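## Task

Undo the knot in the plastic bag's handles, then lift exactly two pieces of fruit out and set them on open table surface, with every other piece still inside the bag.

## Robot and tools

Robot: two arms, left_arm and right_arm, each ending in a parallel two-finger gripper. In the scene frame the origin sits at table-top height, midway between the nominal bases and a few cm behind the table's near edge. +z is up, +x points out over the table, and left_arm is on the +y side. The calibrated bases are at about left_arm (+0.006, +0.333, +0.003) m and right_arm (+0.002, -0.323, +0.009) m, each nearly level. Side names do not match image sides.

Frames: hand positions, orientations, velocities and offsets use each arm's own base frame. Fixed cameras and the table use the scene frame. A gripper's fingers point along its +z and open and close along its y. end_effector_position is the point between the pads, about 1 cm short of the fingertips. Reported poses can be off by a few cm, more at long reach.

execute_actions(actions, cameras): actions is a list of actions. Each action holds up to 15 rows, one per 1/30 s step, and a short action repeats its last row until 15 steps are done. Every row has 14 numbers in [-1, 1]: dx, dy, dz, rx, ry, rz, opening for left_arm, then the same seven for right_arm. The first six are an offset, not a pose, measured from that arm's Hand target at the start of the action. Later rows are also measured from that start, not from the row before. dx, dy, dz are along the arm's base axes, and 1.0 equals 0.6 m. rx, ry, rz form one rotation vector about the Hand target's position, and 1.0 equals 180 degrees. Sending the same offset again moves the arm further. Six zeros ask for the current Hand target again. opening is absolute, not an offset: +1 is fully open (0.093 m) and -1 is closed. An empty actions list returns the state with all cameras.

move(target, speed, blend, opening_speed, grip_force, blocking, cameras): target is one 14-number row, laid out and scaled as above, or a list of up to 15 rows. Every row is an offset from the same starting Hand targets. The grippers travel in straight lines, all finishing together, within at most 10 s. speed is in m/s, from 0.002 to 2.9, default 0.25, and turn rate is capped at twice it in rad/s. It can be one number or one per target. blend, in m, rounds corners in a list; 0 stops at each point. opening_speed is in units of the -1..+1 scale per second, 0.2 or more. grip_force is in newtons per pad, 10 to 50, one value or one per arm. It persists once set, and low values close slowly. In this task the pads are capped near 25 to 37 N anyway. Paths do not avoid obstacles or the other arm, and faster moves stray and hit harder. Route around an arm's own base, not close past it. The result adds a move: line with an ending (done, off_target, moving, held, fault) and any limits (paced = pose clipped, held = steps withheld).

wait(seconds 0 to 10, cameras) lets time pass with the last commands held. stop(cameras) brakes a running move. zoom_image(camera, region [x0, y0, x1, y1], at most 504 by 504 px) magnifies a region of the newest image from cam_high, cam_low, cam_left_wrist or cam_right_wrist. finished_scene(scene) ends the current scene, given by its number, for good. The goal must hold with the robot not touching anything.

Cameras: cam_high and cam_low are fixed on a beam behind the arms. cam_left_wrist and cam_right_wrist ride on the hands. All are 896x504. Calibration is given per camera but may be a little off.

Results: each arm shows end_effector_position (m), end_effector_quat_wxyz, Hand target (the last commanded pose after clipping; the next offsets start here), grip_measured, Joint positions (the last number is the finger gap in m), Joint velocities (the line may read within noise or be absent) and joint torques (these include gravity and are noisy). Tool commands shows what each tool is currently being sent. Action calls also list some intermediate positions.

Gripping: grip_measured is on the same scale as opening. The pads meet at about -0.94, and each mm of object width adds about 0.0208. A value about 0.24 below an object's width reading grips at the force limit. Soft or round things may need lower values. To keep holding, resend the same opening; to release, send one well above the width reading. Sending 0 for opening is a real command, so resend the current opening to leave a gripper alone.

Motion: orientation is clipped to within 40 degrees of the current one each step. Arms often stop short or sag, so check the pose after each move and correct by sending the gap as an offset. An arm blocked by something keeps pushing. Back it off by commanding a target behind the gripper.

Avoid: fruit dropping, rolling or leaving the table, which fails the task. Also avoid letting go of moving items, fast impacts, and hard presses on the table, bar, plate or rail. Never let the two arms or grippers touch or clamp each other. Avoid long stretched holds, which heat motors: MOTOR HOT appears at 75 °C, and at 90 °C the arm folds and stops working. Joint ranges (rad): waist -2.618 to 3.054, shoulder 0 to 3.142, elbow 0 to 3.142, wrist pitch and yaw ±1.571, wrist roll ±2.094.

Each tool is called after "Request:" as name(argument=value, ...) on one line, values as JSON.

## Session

Request:
execute_actions(actions=[])

Request:
zoom_image(camera="cam_high", region=[340, 140, 540, 315])

Request:
zoom_image(camera="cam_low", region=[380, 140, 640, 330])

Scene clock: 0.00 s.
left_arm: end_effector_position=(+0.3868, -0.0039, +0.0857) grip_measured=+1.000 end_effector_quat_wxyz=(+0.587, -0.009, +0.808, +0.048) | right_arm: end_effector_position=(+0.3867, -0.0265, +0.0821) grip_measured=+1.000 end_effector_quat_wxyz=(+0.551, +0.024, +0.834, -0.024)
Joint positions: left_arm=[-0.082 1.607 0.328 0.964 -0.166 0.017 0.093] | right_arm=[-0.065 1.538 0.38 0.754 0.007 -0.012 0.093]
Joint velocities: within noise
Joint torques (N m): no reading
Heat: left arm: 25 °C; right arm: 26 °C.
Hand target: left_arm +0.3875, -0.0054, +0.0867; +0.588, -0.007, +0.808, +0.046 | right_arm +0.3887, -0.0247, +0.0860; +0.555, +0.022, +0.831, -0.022
Tool commands: left_gripper/opening=+1.0 right_gripper/opening=+1.0
camera_calibration:
cam_left_wrist: T_world_to_cam=[[0.0686596, -0.996827, -0.0402746, -0.0281183], [-0.666273, -0.0157698, -0.745541, 0.360973], [0.74254, 0.0780224, -0.665242, -0.144882], [0, 0, 0, 1]] pos_world=[0.350018, -0.0110326, 0.171606]
cam_right_wrist: T_world_to_cam=[[-0.0865711, -0.99537, 0.0417695, -0.000657367], [-0.751188, 0.037679, -0.659012, 0.385118], [0.654387, -0.0884282, -0.750971, -0.104223], [0, 0, 0, 1]] pos_world=[0.357441, -0.0243814, 0.175557]

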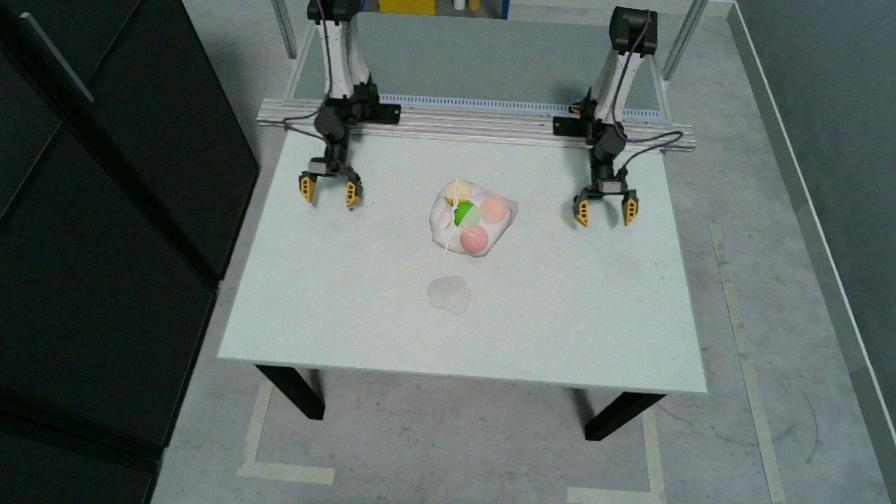

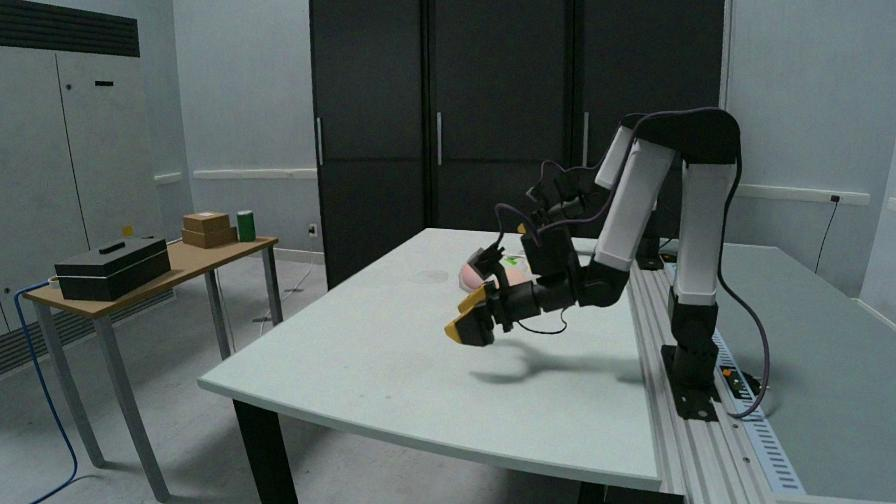

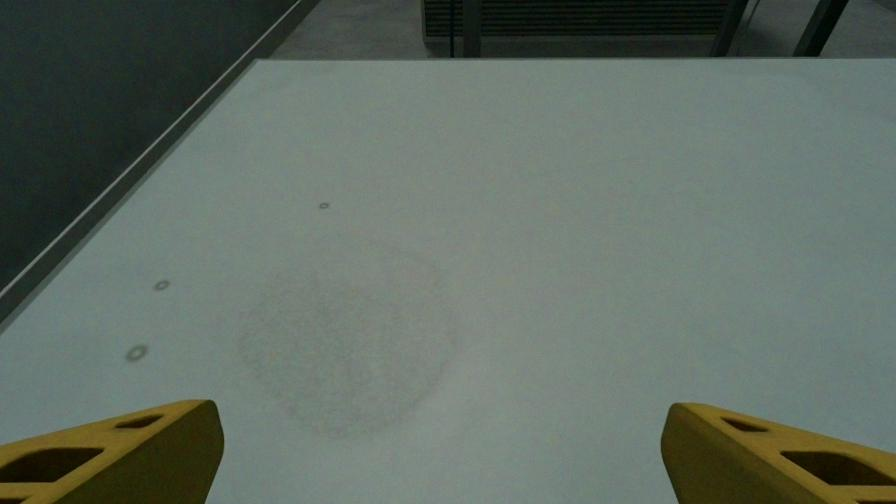

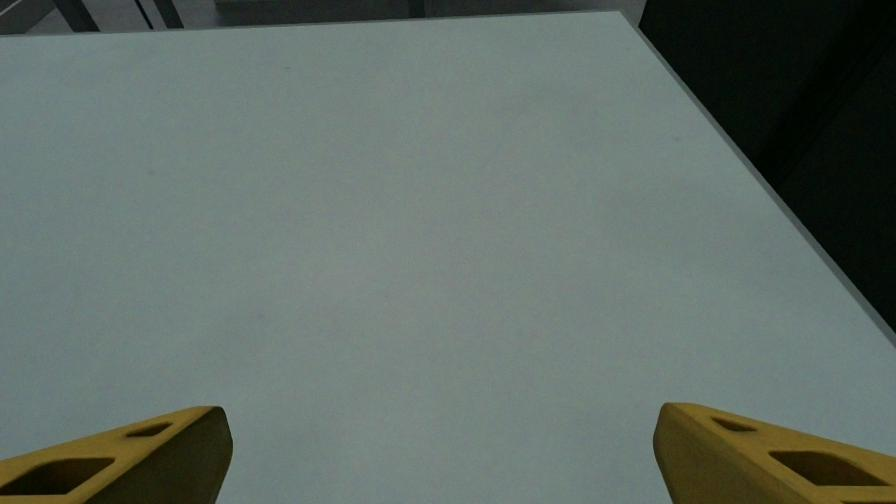

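Scaled by 2.520 from the camera's 896x504 image, which has a finer 1280x720 frame.

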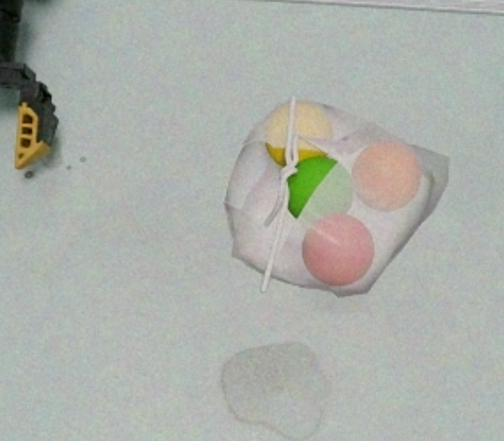

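Scaled by 1.938 from the camera's 896x504 image, which has a finer 1280x720 frame.

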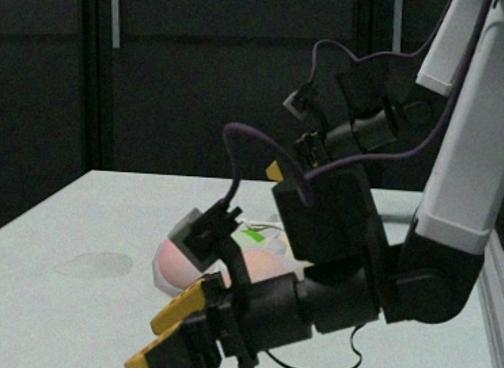

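Request:
move(target=[0,0,0,0,0,0,1,-0.06,0.42,0.3,-0.035,0.181,0.170,0], speed=0.35, cameras=["cam_right_wrist"])

Request:
zoom_image(camera="cam_right_wrist", region=[200, 0, 704, 504])

Scene clock: 3.03 s.
left_arm: end_effector_position=(+0.3868, -0.0039, +0.0857) grip_measured=+1.000 end_effector_quat_wxyz=(+0.587, -0.009, +0.808, +0.048) | right_arm: end_effector_position=(+0.3519, +0.2220, +0.2639) grip_measured=+0.001 end_effector_quat_wxyz=(+0.293, -0.231, +0.925, +0.066)
Joint positions: left_arm=[-0.082 1.607 0.328 0.964 -0.166 0.017 0.093] | right_arm=[0.591 1.65 1.757 -1.072 0.071 0.08 0.045]
Joint torques (N m): left_arm=[0.01 -5.72 5.09 2.19 0 0.02] | right_arm=[0.05 -4.94 9.73 1.34 -0.01 0.11]
Heat: left arm: 26 °C; right arm: 27 °C.
Hand target: left_arm +0.3875, -0.0054, +0.0867; +0.588, -0.007, +0.808, +0.046 | right_arm +0.3527, +0.2274, +0.2659; +0.289, -0.232, +0.926, +0.073
Off the commanded pose: left_arm 0.002 m, 0 deg | right_arm 0.006 m, 1 deg.
move: done
camera_calibration:
cam_right_wrist: T_world_to_cam=[[0.464549, -0.884311, 0.0467871, 0.0160946], [-0.870152, -0.465644, -0.16128, 0.491768], [0.164408, 0.0342106, -0.985799, 0.284231], [0, 0, 0, 1]] pos_world=[0.373706, 0.233498, 0.358754]
Images, in order (width x height): cam_right_wrist 896x504.

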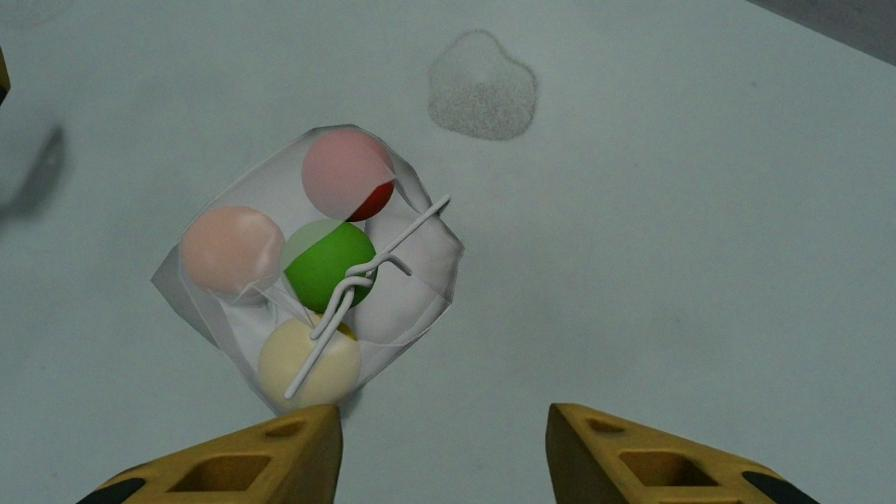

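Scaled by 1.000.

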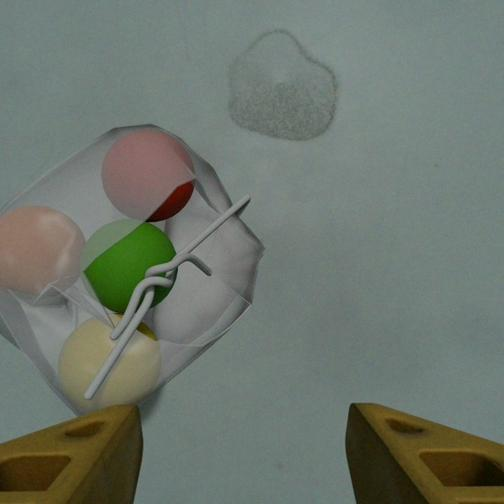

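Request:
zoom_image(camera="cam_right_wrist", region=[260, 170, 480, 410])

Scaled by 2.100 from the camera's 896x504 image, which has a finer 1280x720 frame.

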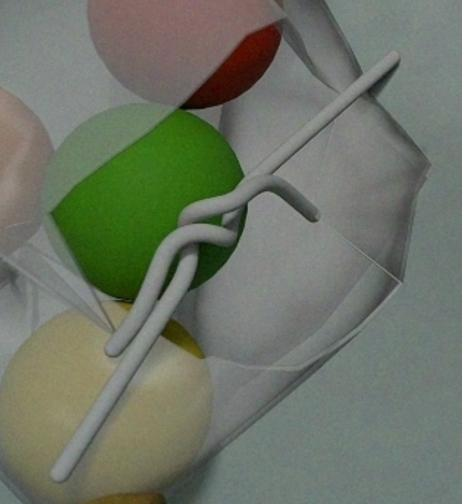

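Request:
move(target=[0,0.05,0,0,0,0,1,0.083,0.075,-0.242,-0.155,-0.083,0.25,-0.4], speed=0.25, cameras=["cam_right_wrist"])

Request:
zoom_image(camera="cam_right_wrist", region=[200, 0, 704, 504])

Scene clock: 9.87 s.
left_arm: end_effector_position=(+0.3871, +0.0249, +0.0851) grip_measured=+1.000 end_effector_quat_wxyz=(+0.586, -0.013, +0.809, +0.048) | right_arm: end_effector_position=(+0.4028, +0.2680, +0.1300) grip_measured=-0.399 end_effector_quat_wxyz=(+0.294, -0.626, +0.719, -0.069)
Joint positions: left_arm=[0.041 1.607 0.328 0.964 -0.054 0.047 0.093] | right_arm=[0.612 1.861 1.469 -0.569 0.073 -0.844 0.026]
Joint torques (N m): left_arm=[0.69 -5.76 4.83 2.23 0.18 0.11] | right_arm=[0.55 -6.89 6.39 1.58 0.16 0.04]
Heat: left arm: 26 °C; right arm: 27 °C.
Hand target: left_arm +0.3875, +0.0246, +0.0867; +0.588, -0.007, +0.808, +0.046 | right_arm +0.4025, +0.2723, +0.1207; +0.291, -0.632, +0.714, -0.072
Off the commanded pose: left_arm 0.002 m, 1 deg | right_arm 0.010 m, 1 deg.
move: done
camera_calibration:
cam_right_wrist: T_world_to_cam=[[0.845045, -0.196856, 0.497138, -0.356586], [-0.255976, -0.965235, 0.0529005, 0.394482], [0.469441, -0.171959, -0.866058, 0.059083], [0, 0, 0, 1]] pos_world=[0.374573, 0.320731, 0.207573]
Images, in order (width x height): cam_right_wrist 896x504.

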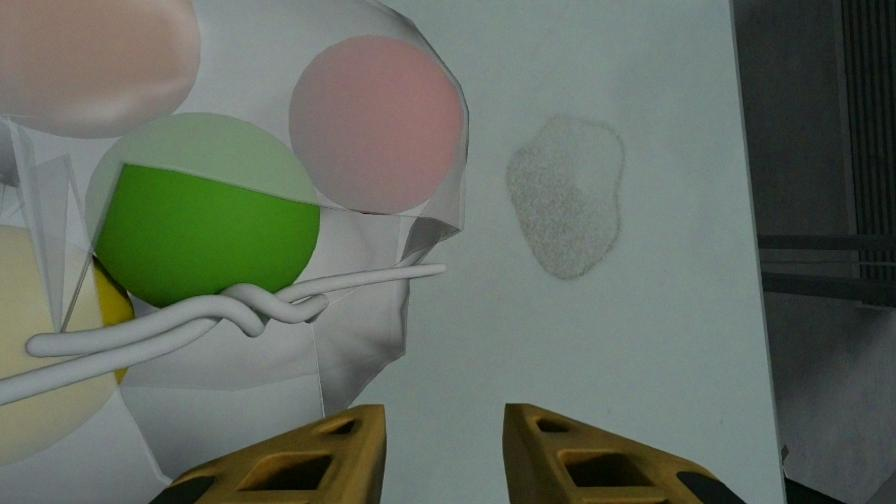

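Scaled by 1.000.

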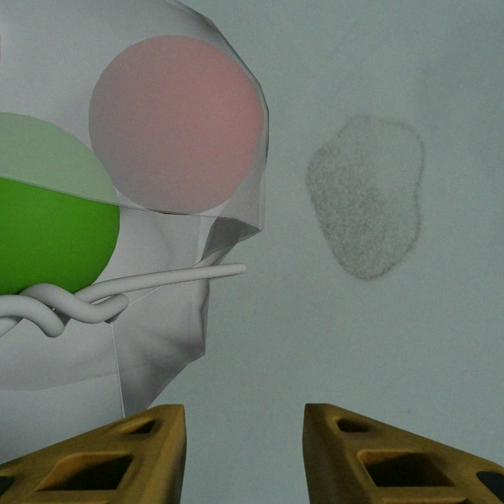

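Request:
move(target=[[0,0,0,0,0,0,1,-0.009,-0.03,-0.12,0,0,0,-0.4],[0,0,0,0,0,0,1,-0.009,-0.016,-0.21,0,0,0,-0.4]], speed=0.12, cameras=["cam_right_wrist"])

Scene clock: 15.30 s.
left_arm: end_effector_position=(+0.3871, +0.0249, +0.0851) grip_measured=+1.000 end_effector_quat_wxyz=(+0.586, -0.013, +0.809, +0.048) | right_arm: end_effector_position=(+0.4035, +0.2607, +0.0109) grip_measured=-0.399 end_effector_quat_wxyz=(+0.303, -0.628, +0.713, -0.076)
Joint positions: left_arm=[0.041 1.607 0.328 0.964 -0.054 0.047 0.093] | right_arm=[0.599 2.009 1.149 -0.079 0.074 -0.868 0.026]
Joint torques (N m): left_arm=[0.64 -5.81 4.78 2.23 0.19 0.11] | right_arm=[0.61 -6.24 5.19 1.58 0.08 0.17]
Heat: left arm: 28 °C; right arm: 28 °C.
Hand target: left_arm +0.3875, +0.0246, +0.0867; +0.588, -0.007, +0.808, +0.047 | right_arm +0.3971, +0.2626, -0.0053; +0.290, -0.632, +0.715, -0.072
Off the commanded pose: left_arm 0.002 m, 1 deg | right_arm 0.018 m, 2 deg.
move: off_target (right_arm)
camera_calibration:
cam_right_wrist: T_world_to_cam=[[0.833549, -0.190807, 0.518449, -0.296619], [-0.250982, -0.966816, 0.0477008, 0.392364], [0.492143, -0.169882, -0.853777, -0.055381], [0, 0, 0, 1]] pos_world=[0.372978, 0.313338, 0.0877829]
Images, in order (width x height): cam_right_wrist 896x504.

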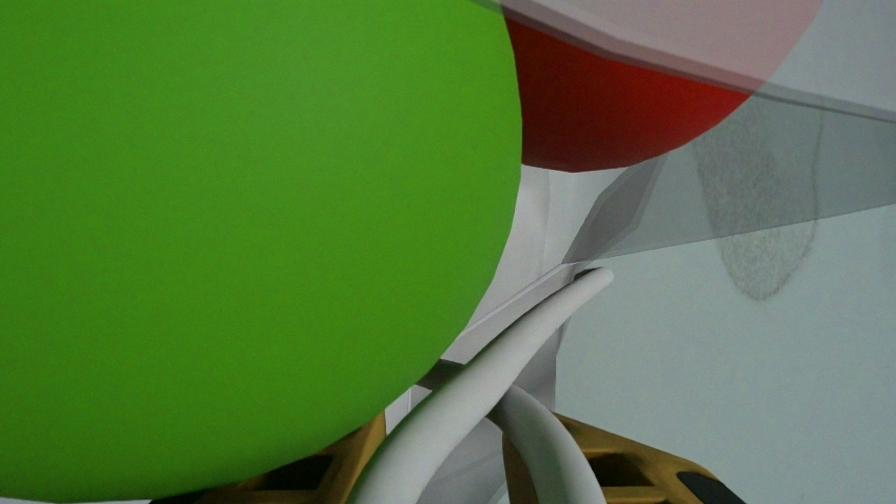

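Request:
move(target=[[0,0,0,0,0,0,1,0,0,0,0,0,0,-1],[0,0,0,0,0,0,1,0,-0.05,0.1,0,0,0,-1]], speed=0.08, cameras=["cam_right_wrist","cam_high"])

Request:
zoom_image(camera="cam_high", region=[380, 140, 540, 280])

Scene clock: 18.07 s.
left_arm: end_effector_position=(+0.3871, +0.0249, +0.0851) grip_measured=+1.000 end_effector_quat_wxyz=(+0.586, -0.013, +0.809, +0.048) | right_arm: end_effector_position=(+0.3958, +0.2293, +0.0387) grip_measured=-0.985 end_effector_quat_wxyz=(+0.277, -0.631, +0.721, -0.074)
Joint positions: left_arm=[0.041 1.607 0.328 0.964 -0.054 0.047 0.093] | right_arm=[0.542 1.895 1.149 -0.245 0.047 -0.91 0]
Joint torques (N m): left_arm=[0.68 -5.82 4.83 2.24 0.18 0.12] | right_arm=[-0.14 -10.62 7.49 1.27 -0.02 0]
Heat: left arm: 29 °C; right arm: 28 °C.
Hand target: left_arm +0.3875, +0.0246, +0.0867; +0.588, -0.007, +0.808, +0.047 | right_arm +0.3971, +0.2326, +0.0547; +0.291, -0.632, +0.715, -0.072
Off the commanded pose: left_arm 0.002 m, 1 deg | right_arm 0.016 m, 2 deg.
move: off_target (right_arm)
camera_calibration:
cam_right_wrist: T_world_to_cam=[[0.855062, -0.182101, 0.485498, -0.319813], [-0.255545, -0.962694, 0.0889796, 0.358044], [0.451183, -0.20015, -0.869698, -0.00951208], [0, 0, 0, 1]] pos_world=[0.369248, 0.284544, 0.115137]
Images, in order (width x height): cam_high 896x504, cam_right_wrist 896x504.

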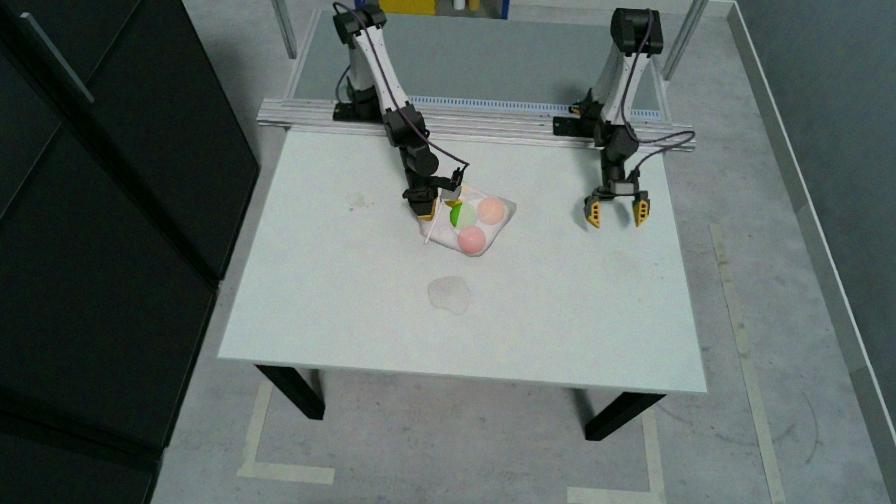

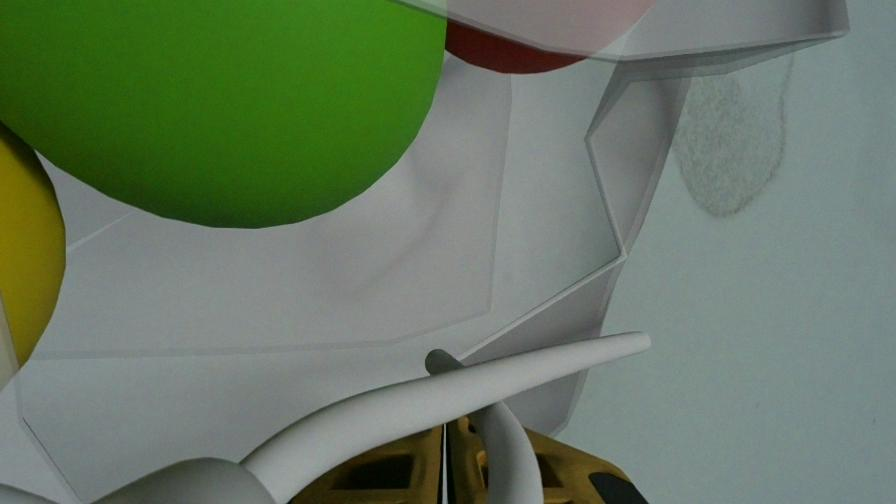

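Scaled by 3.150 from the camera's 896x504 image, which has a finer 1280x720 frame.

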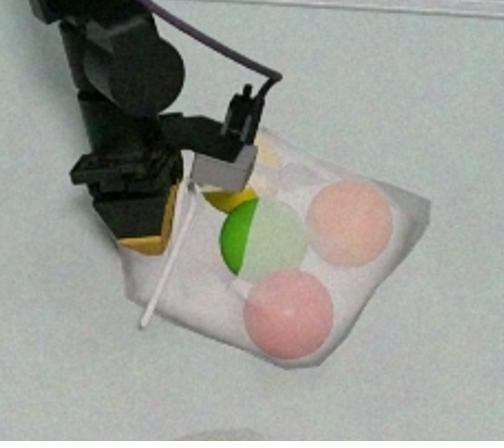

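Request:
move(target=[[0,0,0,0,0,0,1,-0.1,-0.1,0.06,0,0,0,-1],[0,0,0,0,0,0,1,-0.09,-0.06,0.3,0.155,0.083,-0.25,-0.4]], speed=0.15, cameras=["cam_right_wrist"])

Request:
zoom_image(camera="cam_right_wrist", region=[150, 50, 604, 504])

Scene clock: 24.37 s.
left_arm: end_effector_position=(+0.3871, +0.0249, +0.0851) grip_measured=+1.000 end_effector_quat_wxyz=(+0.586, -0.013, +0.809, +0.048) | right_arm: end_effector_position=(+0.3404, +0.1923, +0.2309) grip_measured=-0.401 end_effector_quat_wxyz=(+0.287, -0.232, +0.926, +0.074)
Joint positions: left_arm=[0.041 1.607 0.328 0.964 -0.054 0.047 0.093] | right_arm=[0.52 1.523 1.496 -0.943 0.013 0.025 0.026]
Joint torques (N m): left_arm=[0.69 -5.86 4.81 2.24 0.18 0.11] | right_arm=[0.53 -4.42 9.62 1.37 0.18 0.13]
Heat: left arm: 30 °C; right arm: 29 °C.
Hand target: left_arm +0.3875, +0.0246, +0.0867; +0.588, -0.007, +0.808, +0.047 | right_arm +0.3431, +0.1967, +0.2347; +0.289, -0.232, +0.926, +0.073
Off the commanded pose: left_arm 0.002 m, 1 deg | right_arm 0.006 m, 0 deg.
move: done
camera_calibration:
cam_right_wrist: T_world_to_cam=[[0.471014, -0.881598, 0.0305136, -0.00218997], [-0.869461, -0.469814, -0.152686, 0.46108], [0.148943, 0.0453866, -0.987804, 0.258203], [0, 0, 0, 1]] pos_world=[0.363465, 0.202972, 0.325521]
Images, in order (width x height): cam_right_wrist 896x504.

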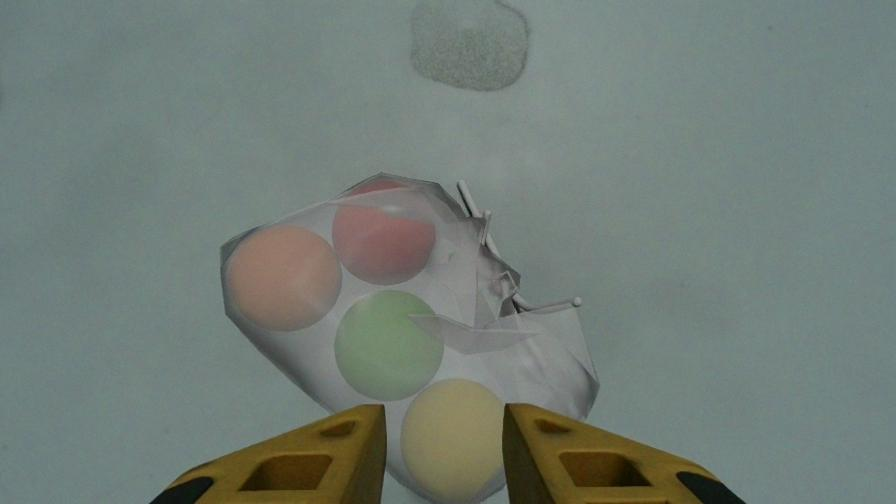

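Scaled by 1.110 from the camera's 896x504 image, which has a finer 1280x720 frame.

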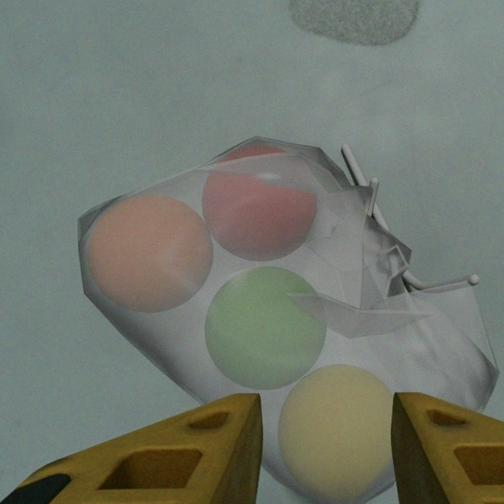

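Request:
zoom_image(camera="cam_right_wrist", region=[420, 160, 620, 360])

Scaled by 2.520 from the camera's 896x504 image, which has a finer 1280x720 frame.

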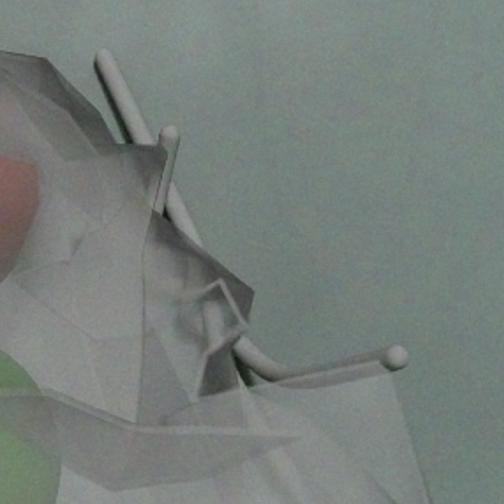

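Request:
move(target=[0,0,0,0,0,0,1,0.103,-0.103,-0.25,-0.211,-0.113,0.341,-0.3], speed=0.25, cameras=["cam_right_wrist"])

Request:
zoom_image(camera="cam_right_wrist", region=[200, 130, 574, 504])

Scene clock: 28.90 s.
left_arm: end_effector_position=(+0.3871, +0.0249, +0.0851) grip_measured=+1.000 end_effector_quat_wxyz=(+0.586, -0.013, +0.809, +0.048) | right_arm: end_effector_position=(+0.4048, +0.1331, +0.0923) grip_measured=-0.301 end_effector_quat_wxyz=(-0.274, +0.743, -0.597, +0.127)
Joint positions: left_arm=[0.041 1.607 0.328 0.964 -0.054 0.047 0.093] | right_arm=[0.276 1.687 1.103 -0.381 -0.105 -1.478 0.031]
Joint torques (N m): left_arm=[0.7 -5.78 4.79 2.24 0.18 0.11] | right_arm=[-0.27 -5.41 6.11 1.56 -0.13 -0.03]
Heat: left arm: 31 °C; right arm: 29 °C.
Hand target: left_arm +0.3875, +0.0246, +0.0867; +0.588, -0.007, +0.808, +0.047 | right_arm +0.4050, +0.1349, +0.0847; -0.274, +0.746, -0.594, +0.122
Off the commanded pose: left_arm 0.002 m, 1 deg | right_arm 0.008 m, 1 deg.
move: done
camera_calibration:
cam_right_wrist: T_world_to_cam=[[0.797611, 0.14577, 0.585292, -0.400616], [0.00790298, -0.9728, 0.231511, 0.144489], [0.60312, -0.18003, -0.777068, -0.0588822], [0, 0, 0, 1]] pos_world=[0.353907, 0.188357, 0.155271]
Images, in order (width x height): cam_right_wrist 896x504.

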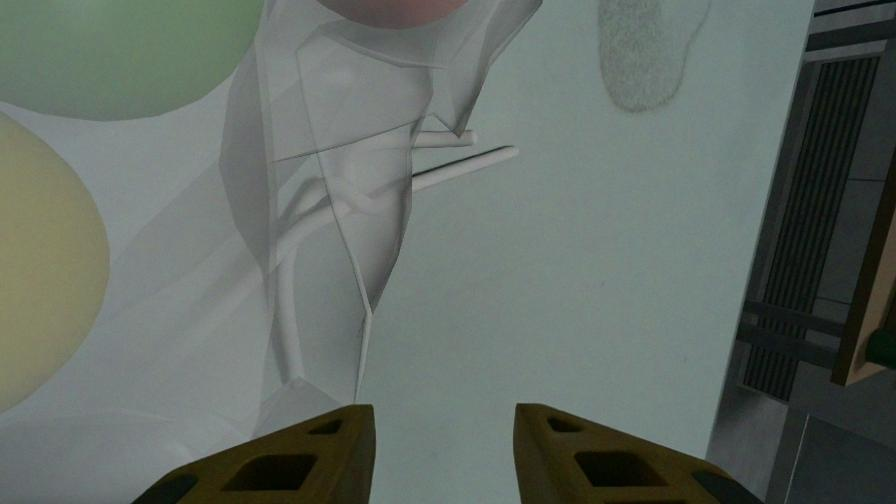

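Scaled by 1.348 from the camera's 896x504 image, which has a finer 1280x720 frame.

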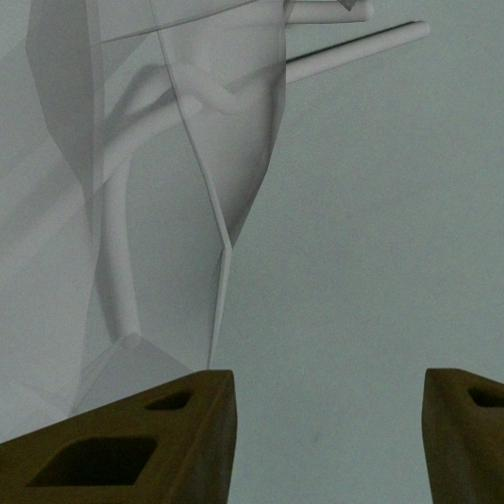

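Request:
move(target=[[0,0,0,0,0,0,1,-0.005,0,-0.161,0,0,0,-0.3],[0,0,0,0,0,0,1,-0.005,0,-0.161,0,0,0,-1],[0,0,0,0,0,0,1,-0.005,-0.03,0.05,0,0,0,-1]], speed=0.12, cameras=["all"])

Scene clock: 35.40 s.
left_arm: end_effector_position=(+0.3871, +0.0249, +0.0851) grip_measured=+1.000 end_effector_quat_wxyz=(+0.586, -0.013, +0.809, +0.048) | right_arm: end_effector_position=(+0.3981, +0.1150, +0.0967) grip_measured=-0.982 end_effector_quat_wxyz=(-0.259, +0.747, -0.602, +0.114)
Joint positions: left_arm=[0.041 1.607 0.328 0.964 -0.054 0.047 0.093] | right_arm=[0.226 1.667 1.124 -0.469 -0.135 -1.521 0]
Joint torques (N m): left_arm=[0.68 -5.85 4.85 2.23 0.18 0.12] | right_arm=[-0.24 -8.76 9.2 1.18 -0.11 0]
Heat: left arm: 32 °C; right arm: 29 °C.
Hand target: left_arm +0.3875, +0.0246, +0.0867; +0.588, -0.007, +0.808, +0.047 | right_arm +0.4019, +0.1169, +0.1147; -0.274, +0.747, -0.594, +0.121
Off the commanded pose: left_arm 0.002 m, 1 deg | right_arm 0.018 m, 2 deg.
move: off_target (right_arm); target 2's new opening was sent with right_arm's hand 0.031 m and 5 deg from that target
camera_calibration:
cam_left_wrist: T_world_to_cam=[[0.075565, -0.996557, -0.0341147, -0.00265713], [-0.66866, -0.0252623, -0.743139, 0.36212], [0.739719, 0.0789665, -0.668267, -0.146516], [0, 0, 0, 1]] pos_world=[0.350716, 0.0180698, 0.171103]
cam_right_wrist: T_world_to_cam=[[0.821083, 0.152859, 0.549961, -0.402086], [0.0203079, -0.970689, 0.23948, 0.119935], [0.570448, -0.185464, -0.80012, -0.0388018], [0, 0, 0, 1]] pos_world=[0.349845, 0.170686, 0.161364]

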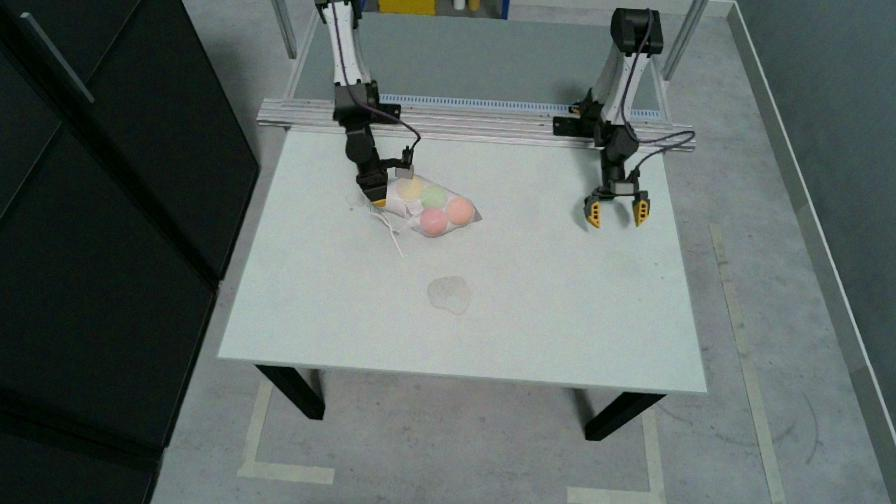

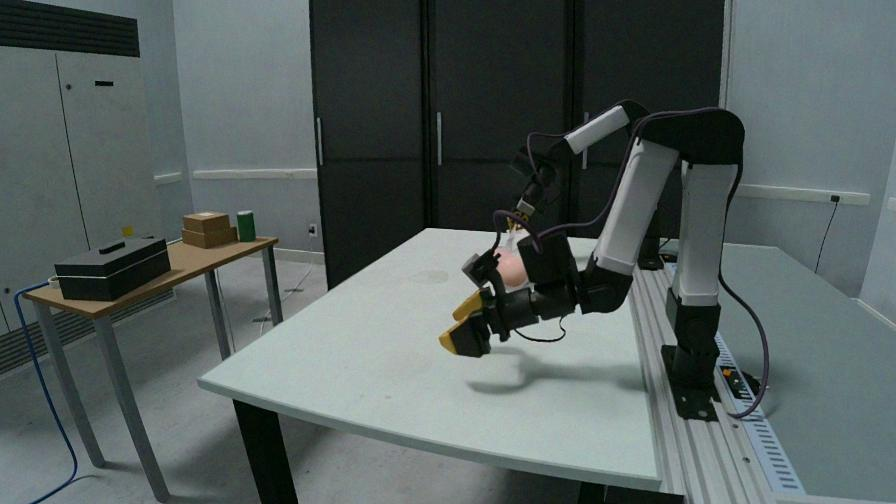

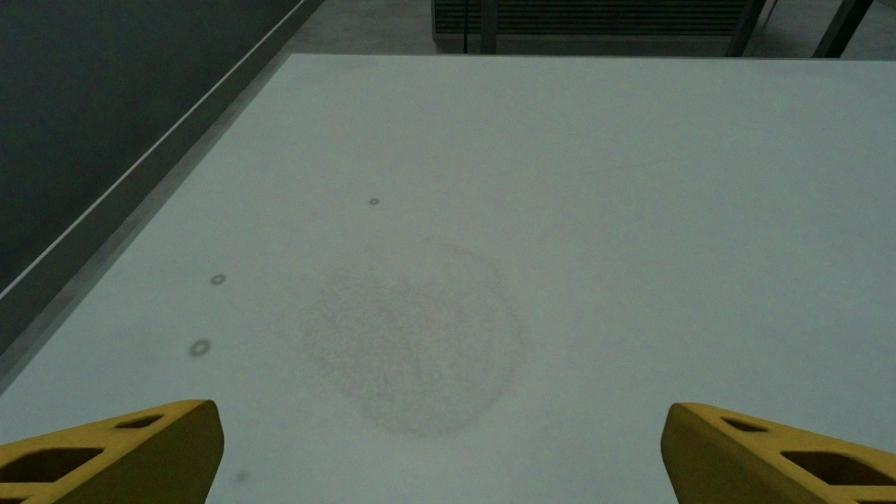

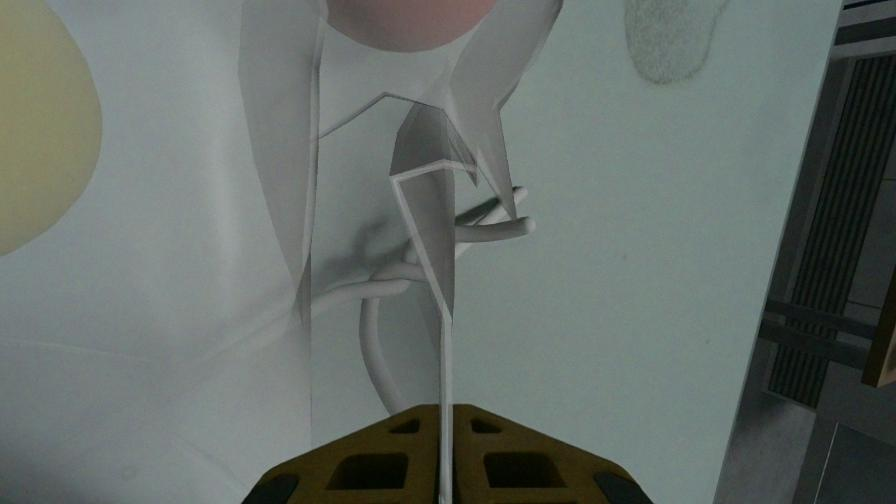

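Request:
move(target=[0,0,0,0,0,0,1,0,-0.05,0.15,0,0,0,-1], speed=0.12, cameras=["all"])

Request:
zoom_image(camera="cam_high", region=[320, 140, 520, 290])

Scene clock: 37.47 s.
left_arm: end_effector_position=(+0.3871, +0.0249, +0.0851) grip_measured=+1.000 end_effector_quat_wxyz=(+0.586, -0.013, +0.809, +0.048) | right_arm: end_effector_position=(+0.4018, +0.0853, +0.1840) grip_measured=-0.982 end_effector_quat_wxyz=(-0.256, +0.747, -0.603, +0.111)
Joint positions: left_arm=[0.041 1.607 0.328 0.964 -0.054 0.047 0.093] | right_arm=[0.134 1.628 1.438 -0.843 -0.184 -1.598 0]
Joint torques (N m): left_arm=[0.69 -5.82 4.83 2.23 0.17 0.11] | right_arm=[-0.31 -8.8 9.76 1.13 -0.17 0]
Heat: left arm: 32 °C; right arm: 30 °C.
Hand target: left_arm +0.3875, +0.0246, +0.0867; +0.588, -0.007, +0.808, +0.047 | right_arm +0.4019, +0.0870, +0.2048; -0.274, +0.747, -0.594, +0.122
Off the commanded pose: left_arm 0.002 m, 1 deg | right_arm 0.021 m, 3 deg.
move: off_target (right_arm)
camera_calibration:
cam_left_wrist: T_world_to_cam=[[0.075565, -0.996557, -0.0341147, -0.00265713], [-0.66866, -0.0252623, -0.743139, 0.36212], [0.739719, 0.0789665, -0.668267, -0.146516], [0, 0, 0, 1]] pos_world=[0.350716, 0.0180698, 0.171103]
cam_right_wrist: T_world_to_cam=[[0.825952, 0.151331, 0.543049, -0.449068], [0.0207574, -0.970807, 0.238963, 0.0700241], [0.563358, -0.186099, -0.804981, 0.0271209], [0, 0, 0, 1]] pos_world=[0.354176, 0.140985, 0.248965]

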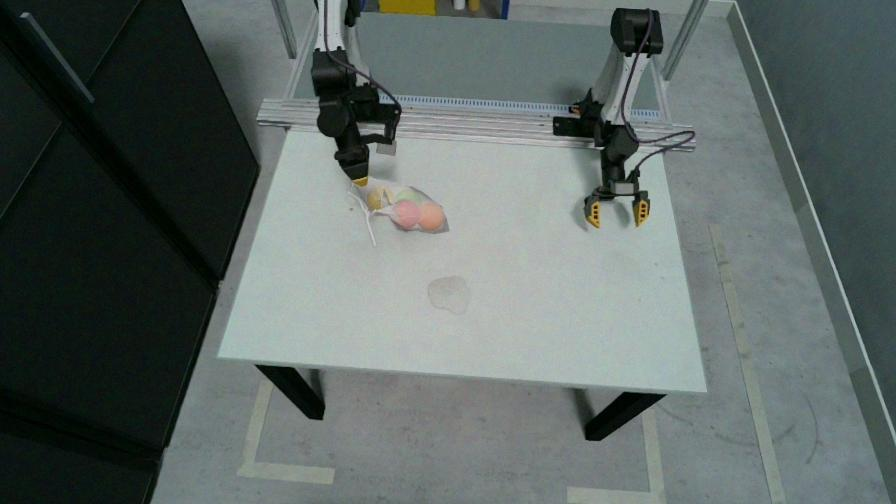

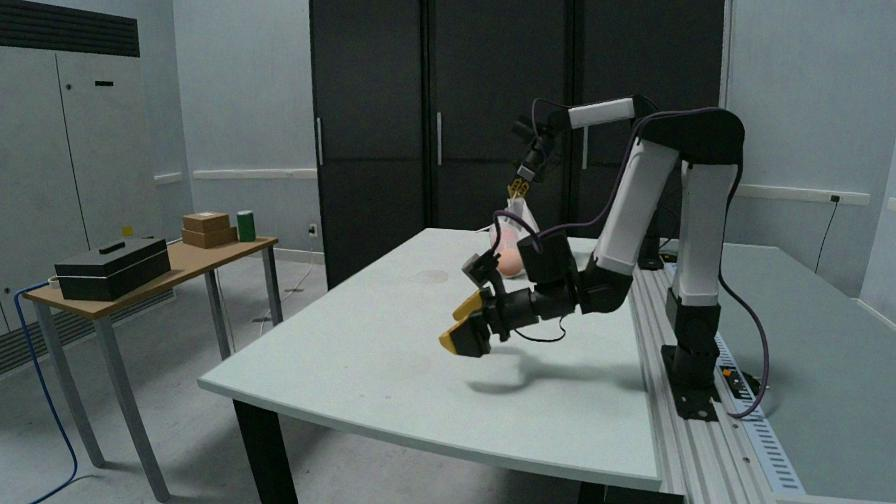

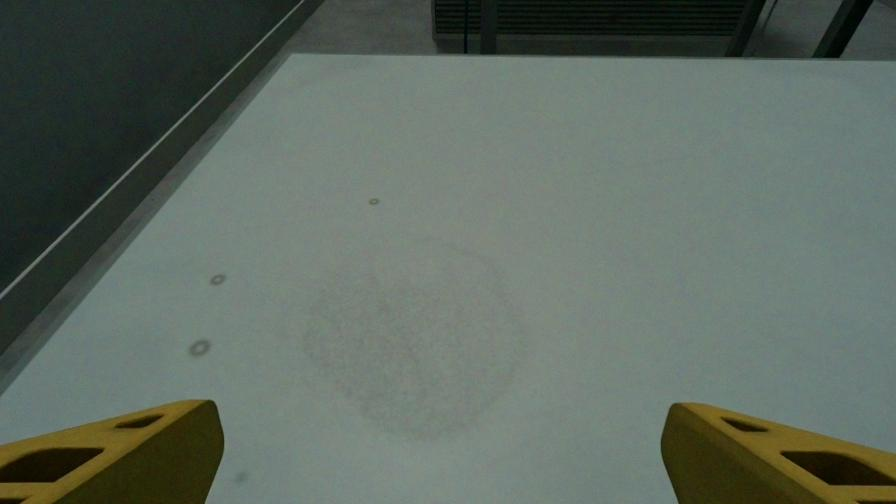

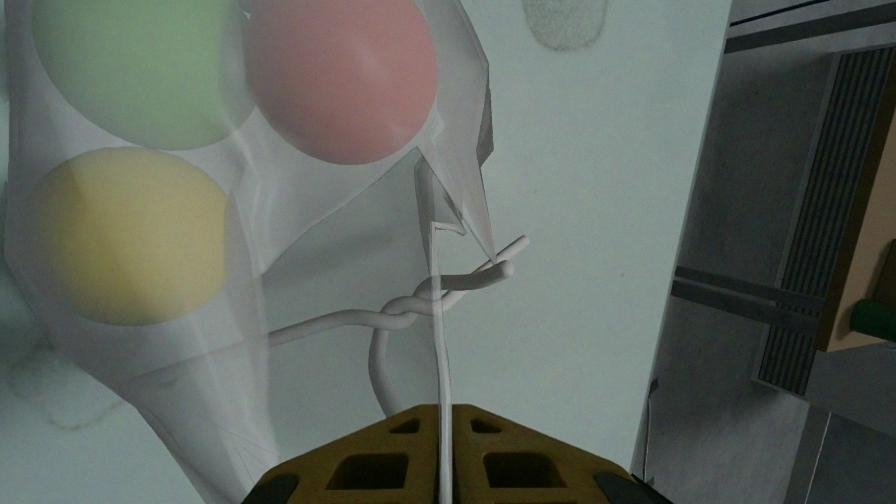

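Scaled by 2.520 from the camera's 896x504 image, which has a finer 1280x720 frame.

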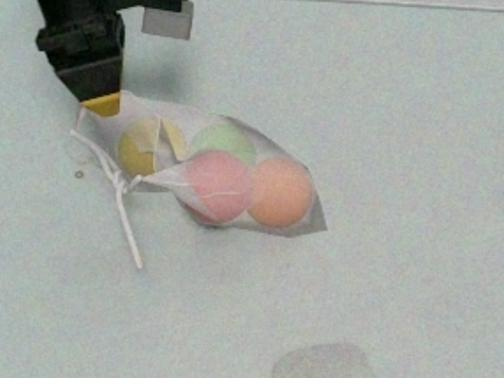

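Request:
move(target=[[0,0,0,0,0,0,1,0,-0.06,-0.27,0,0,0,-1],[0,0,0,0,0,0,1,0,-0.06,-0.27,0,0,0,-0.5],[0,0,0,0,0,0,1,0,-0.06,0.0,0,0,0,-0.5]], speed=0.15, cameras=["cam_right_wrist","cam_high"])

Request:
zoom_image(camera="cam_high", region=[320, 140, 520, 290])

Scene clock: 43.87 s.
left_arm: end_effector_position=(+0.3871, +0.0249, +0.0851) grip_measured=+1.000 end_effector_quat_wxyz=(+0.586, -0.013, +0.809, +0.048) | right_arm: end_effector_position=(+0.4030, +0.0492, +0.1895) grip_measured=-0.502 end_effector_quat_wxyz=(-0.263, +0.746, -0.602, +0.115)
Joint positions: left_arm=[0.041 1.607 0.328 0.964 -0.054 0.047 0.093] | right_arm=[0.02 1.616 1.442 -0.865 -0.247 -1.696 0.021]
Joint torques (N m): left_arm=[0.7 -5.83 4.83 2.23 0.19 0.11] | right_arm=[-0.25 -7.98 9.26 1.05 -0.2 0]
Heat: left arm: 33 °C; right arm: 30 °C.
Hand target: left_arm +0.3875, +0.0246, +0.0867; +0.588, -0.007, +0.808, +0.047 | right_arm +0.4019, +0.0509, +0.2047; -0.274, +0.747, -0.594, +0.122
Off the commanded pose: left_arm 0.002 m, 1 deg | right_arm 0.015 m, 2 deg.
move: off_target (right_arm)
camera_calibration:
cam_right_wrist: T_world_to_cam=[[0.817781, 0.148154, 0.556134, -0.446674], [0.0174722, -0.972244, 0.233314, 0.0360701], [0.575264, -0.181083, -0.797671, 0.0177746], [0, 0, 0, 1]] pos_world=[0.354426, 0.104464, 0.254173]
Images, in order (width x height): cam_high 896x504, cam_right_wrist 896x504.

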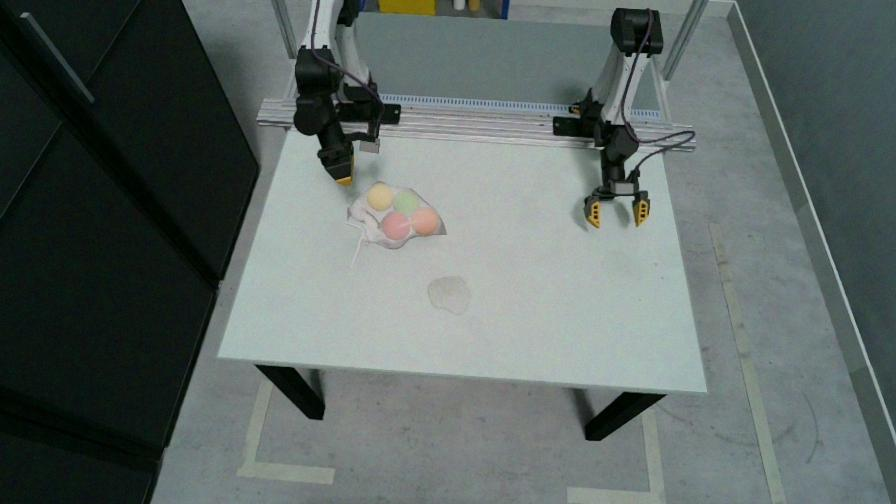

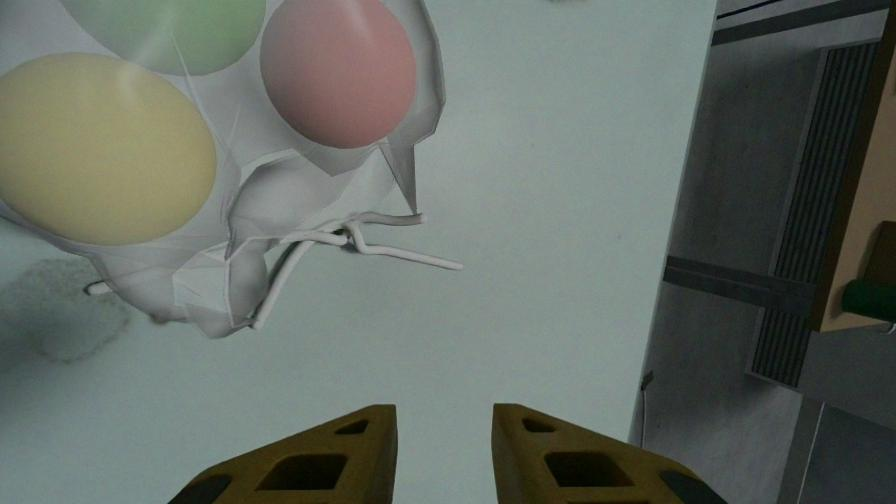

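Scaled by 2.520 from the camera's 896x504 image, which has a finer 1280x720 frame.

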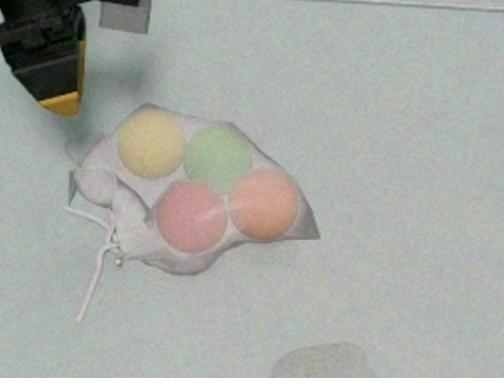

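Request:
move(target=[[0,0,0,0,0,0,1,0.017,-0.05,-0.22,0,0,0,-0.5],[0,0,0,0,0,0,1,0.017,-0.05,-0.37,0,0,0,-0.5],[0,0,0,0,0,0,1,0.017,-0.05,-0.37,0,0,0,-1],[0,0,0,0,0,0,1,0.017,-0.05,-0.2,0,0,0,-1],[0,0,0,0,0,0,1,-0.02,-0.1,-0.1,0,0,0,-1]], speed=0.15, cameras=["cam_right_wrist","cam_high"])

Request:
zoom_image(camera="cam_high", region=[320, 140, 520, 290])

Scene clock: 51.27 s.
left_arm: end_effector_position=(+0.3871, +0.0249, +0.0851) grip_measured=+1.000 end_effector_quat_wxyz=(+0.586, -0.013, +0.809, +0.048) | right_arm: end_effector_position=(+0.3886, -0.0110, +0.1303) grip_measured=-0.985 end_effector_quat_wxyz=(-0.264, +0.745, -0.602, +0.114)
Joint positions: left_arm=[0.041 1.607 0.328 0.964 -0.054 0.047 0.093] | right_arm=[-0.175 1.602 1.199 -0.687 -0.344 -1.871 0]
Joint torques (N m): left_arm=[0.58 -5.83 4.81 2.24 0.18 0.13] | right_arm=[-0.2 -7.84 8.98 0.94 -0.28 0.03]
Heat: left arm: 34 °C; right arm: 30 °C.
Hand target: left_arm +0.3875, +0.0246, +0.0867; +0.588, -0.007, +0.808, +0.047 | right_arm +0.3900, -0.0091, +0.1447; -0.274, +0.747, -0.594, +0.122
Off the commanded pose: left_arm 0.002 m, 1 deg | right_arm 0.015 m, 2 deg.
move: off_target (right_arm); target 3's new opening was sent with right_arm's hand 0.041 m and 6 deg from that target
camera_calibration:
cam_right_wrist: T_world_to_cam=[[0.81774, 0.145094, 0.557, -0.393173], [0.0162947, -0.973154, 0.229576, -0.00738288], [0.575357, -0.178658, -0.798152, -0.0319663], [0, 0, 0, 1]] pos_world=[0.340026, 0.0441514, 0.195178]
Images, in order (width x height): cam_high 896x504, cam_right_wrist 896x504.

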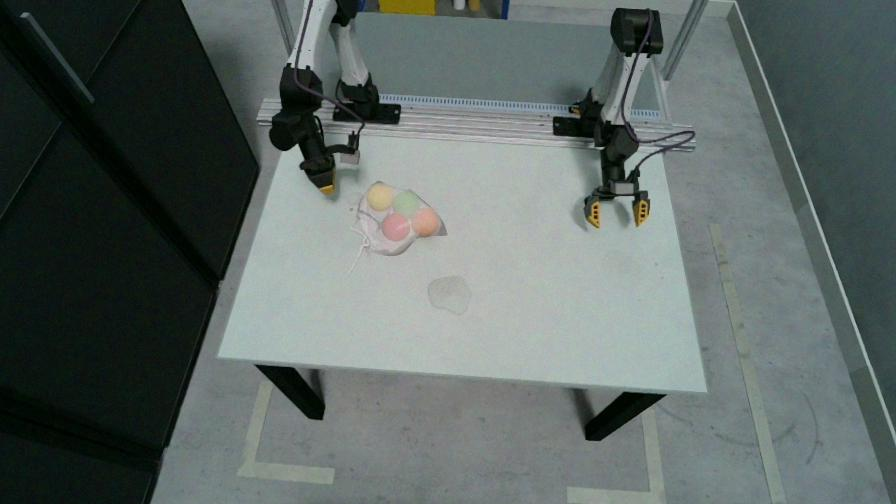

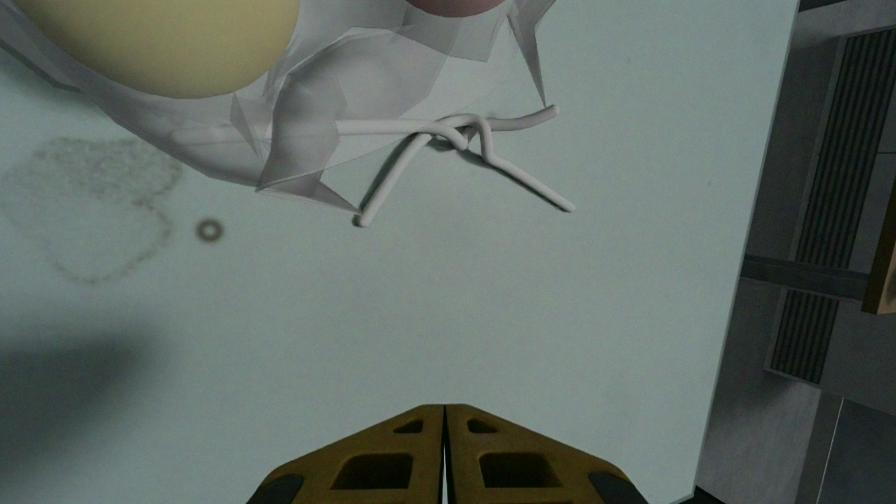

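Scaled by 2.520 from the camera's 896x504 image, which has a finer 1280x720 frame.

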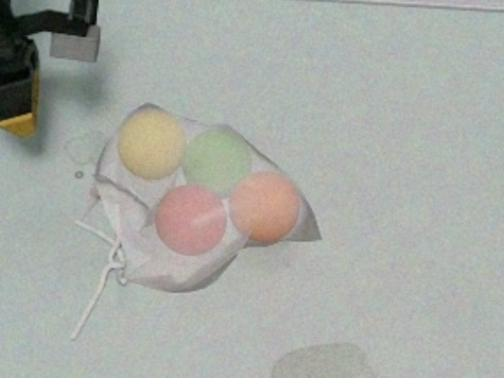

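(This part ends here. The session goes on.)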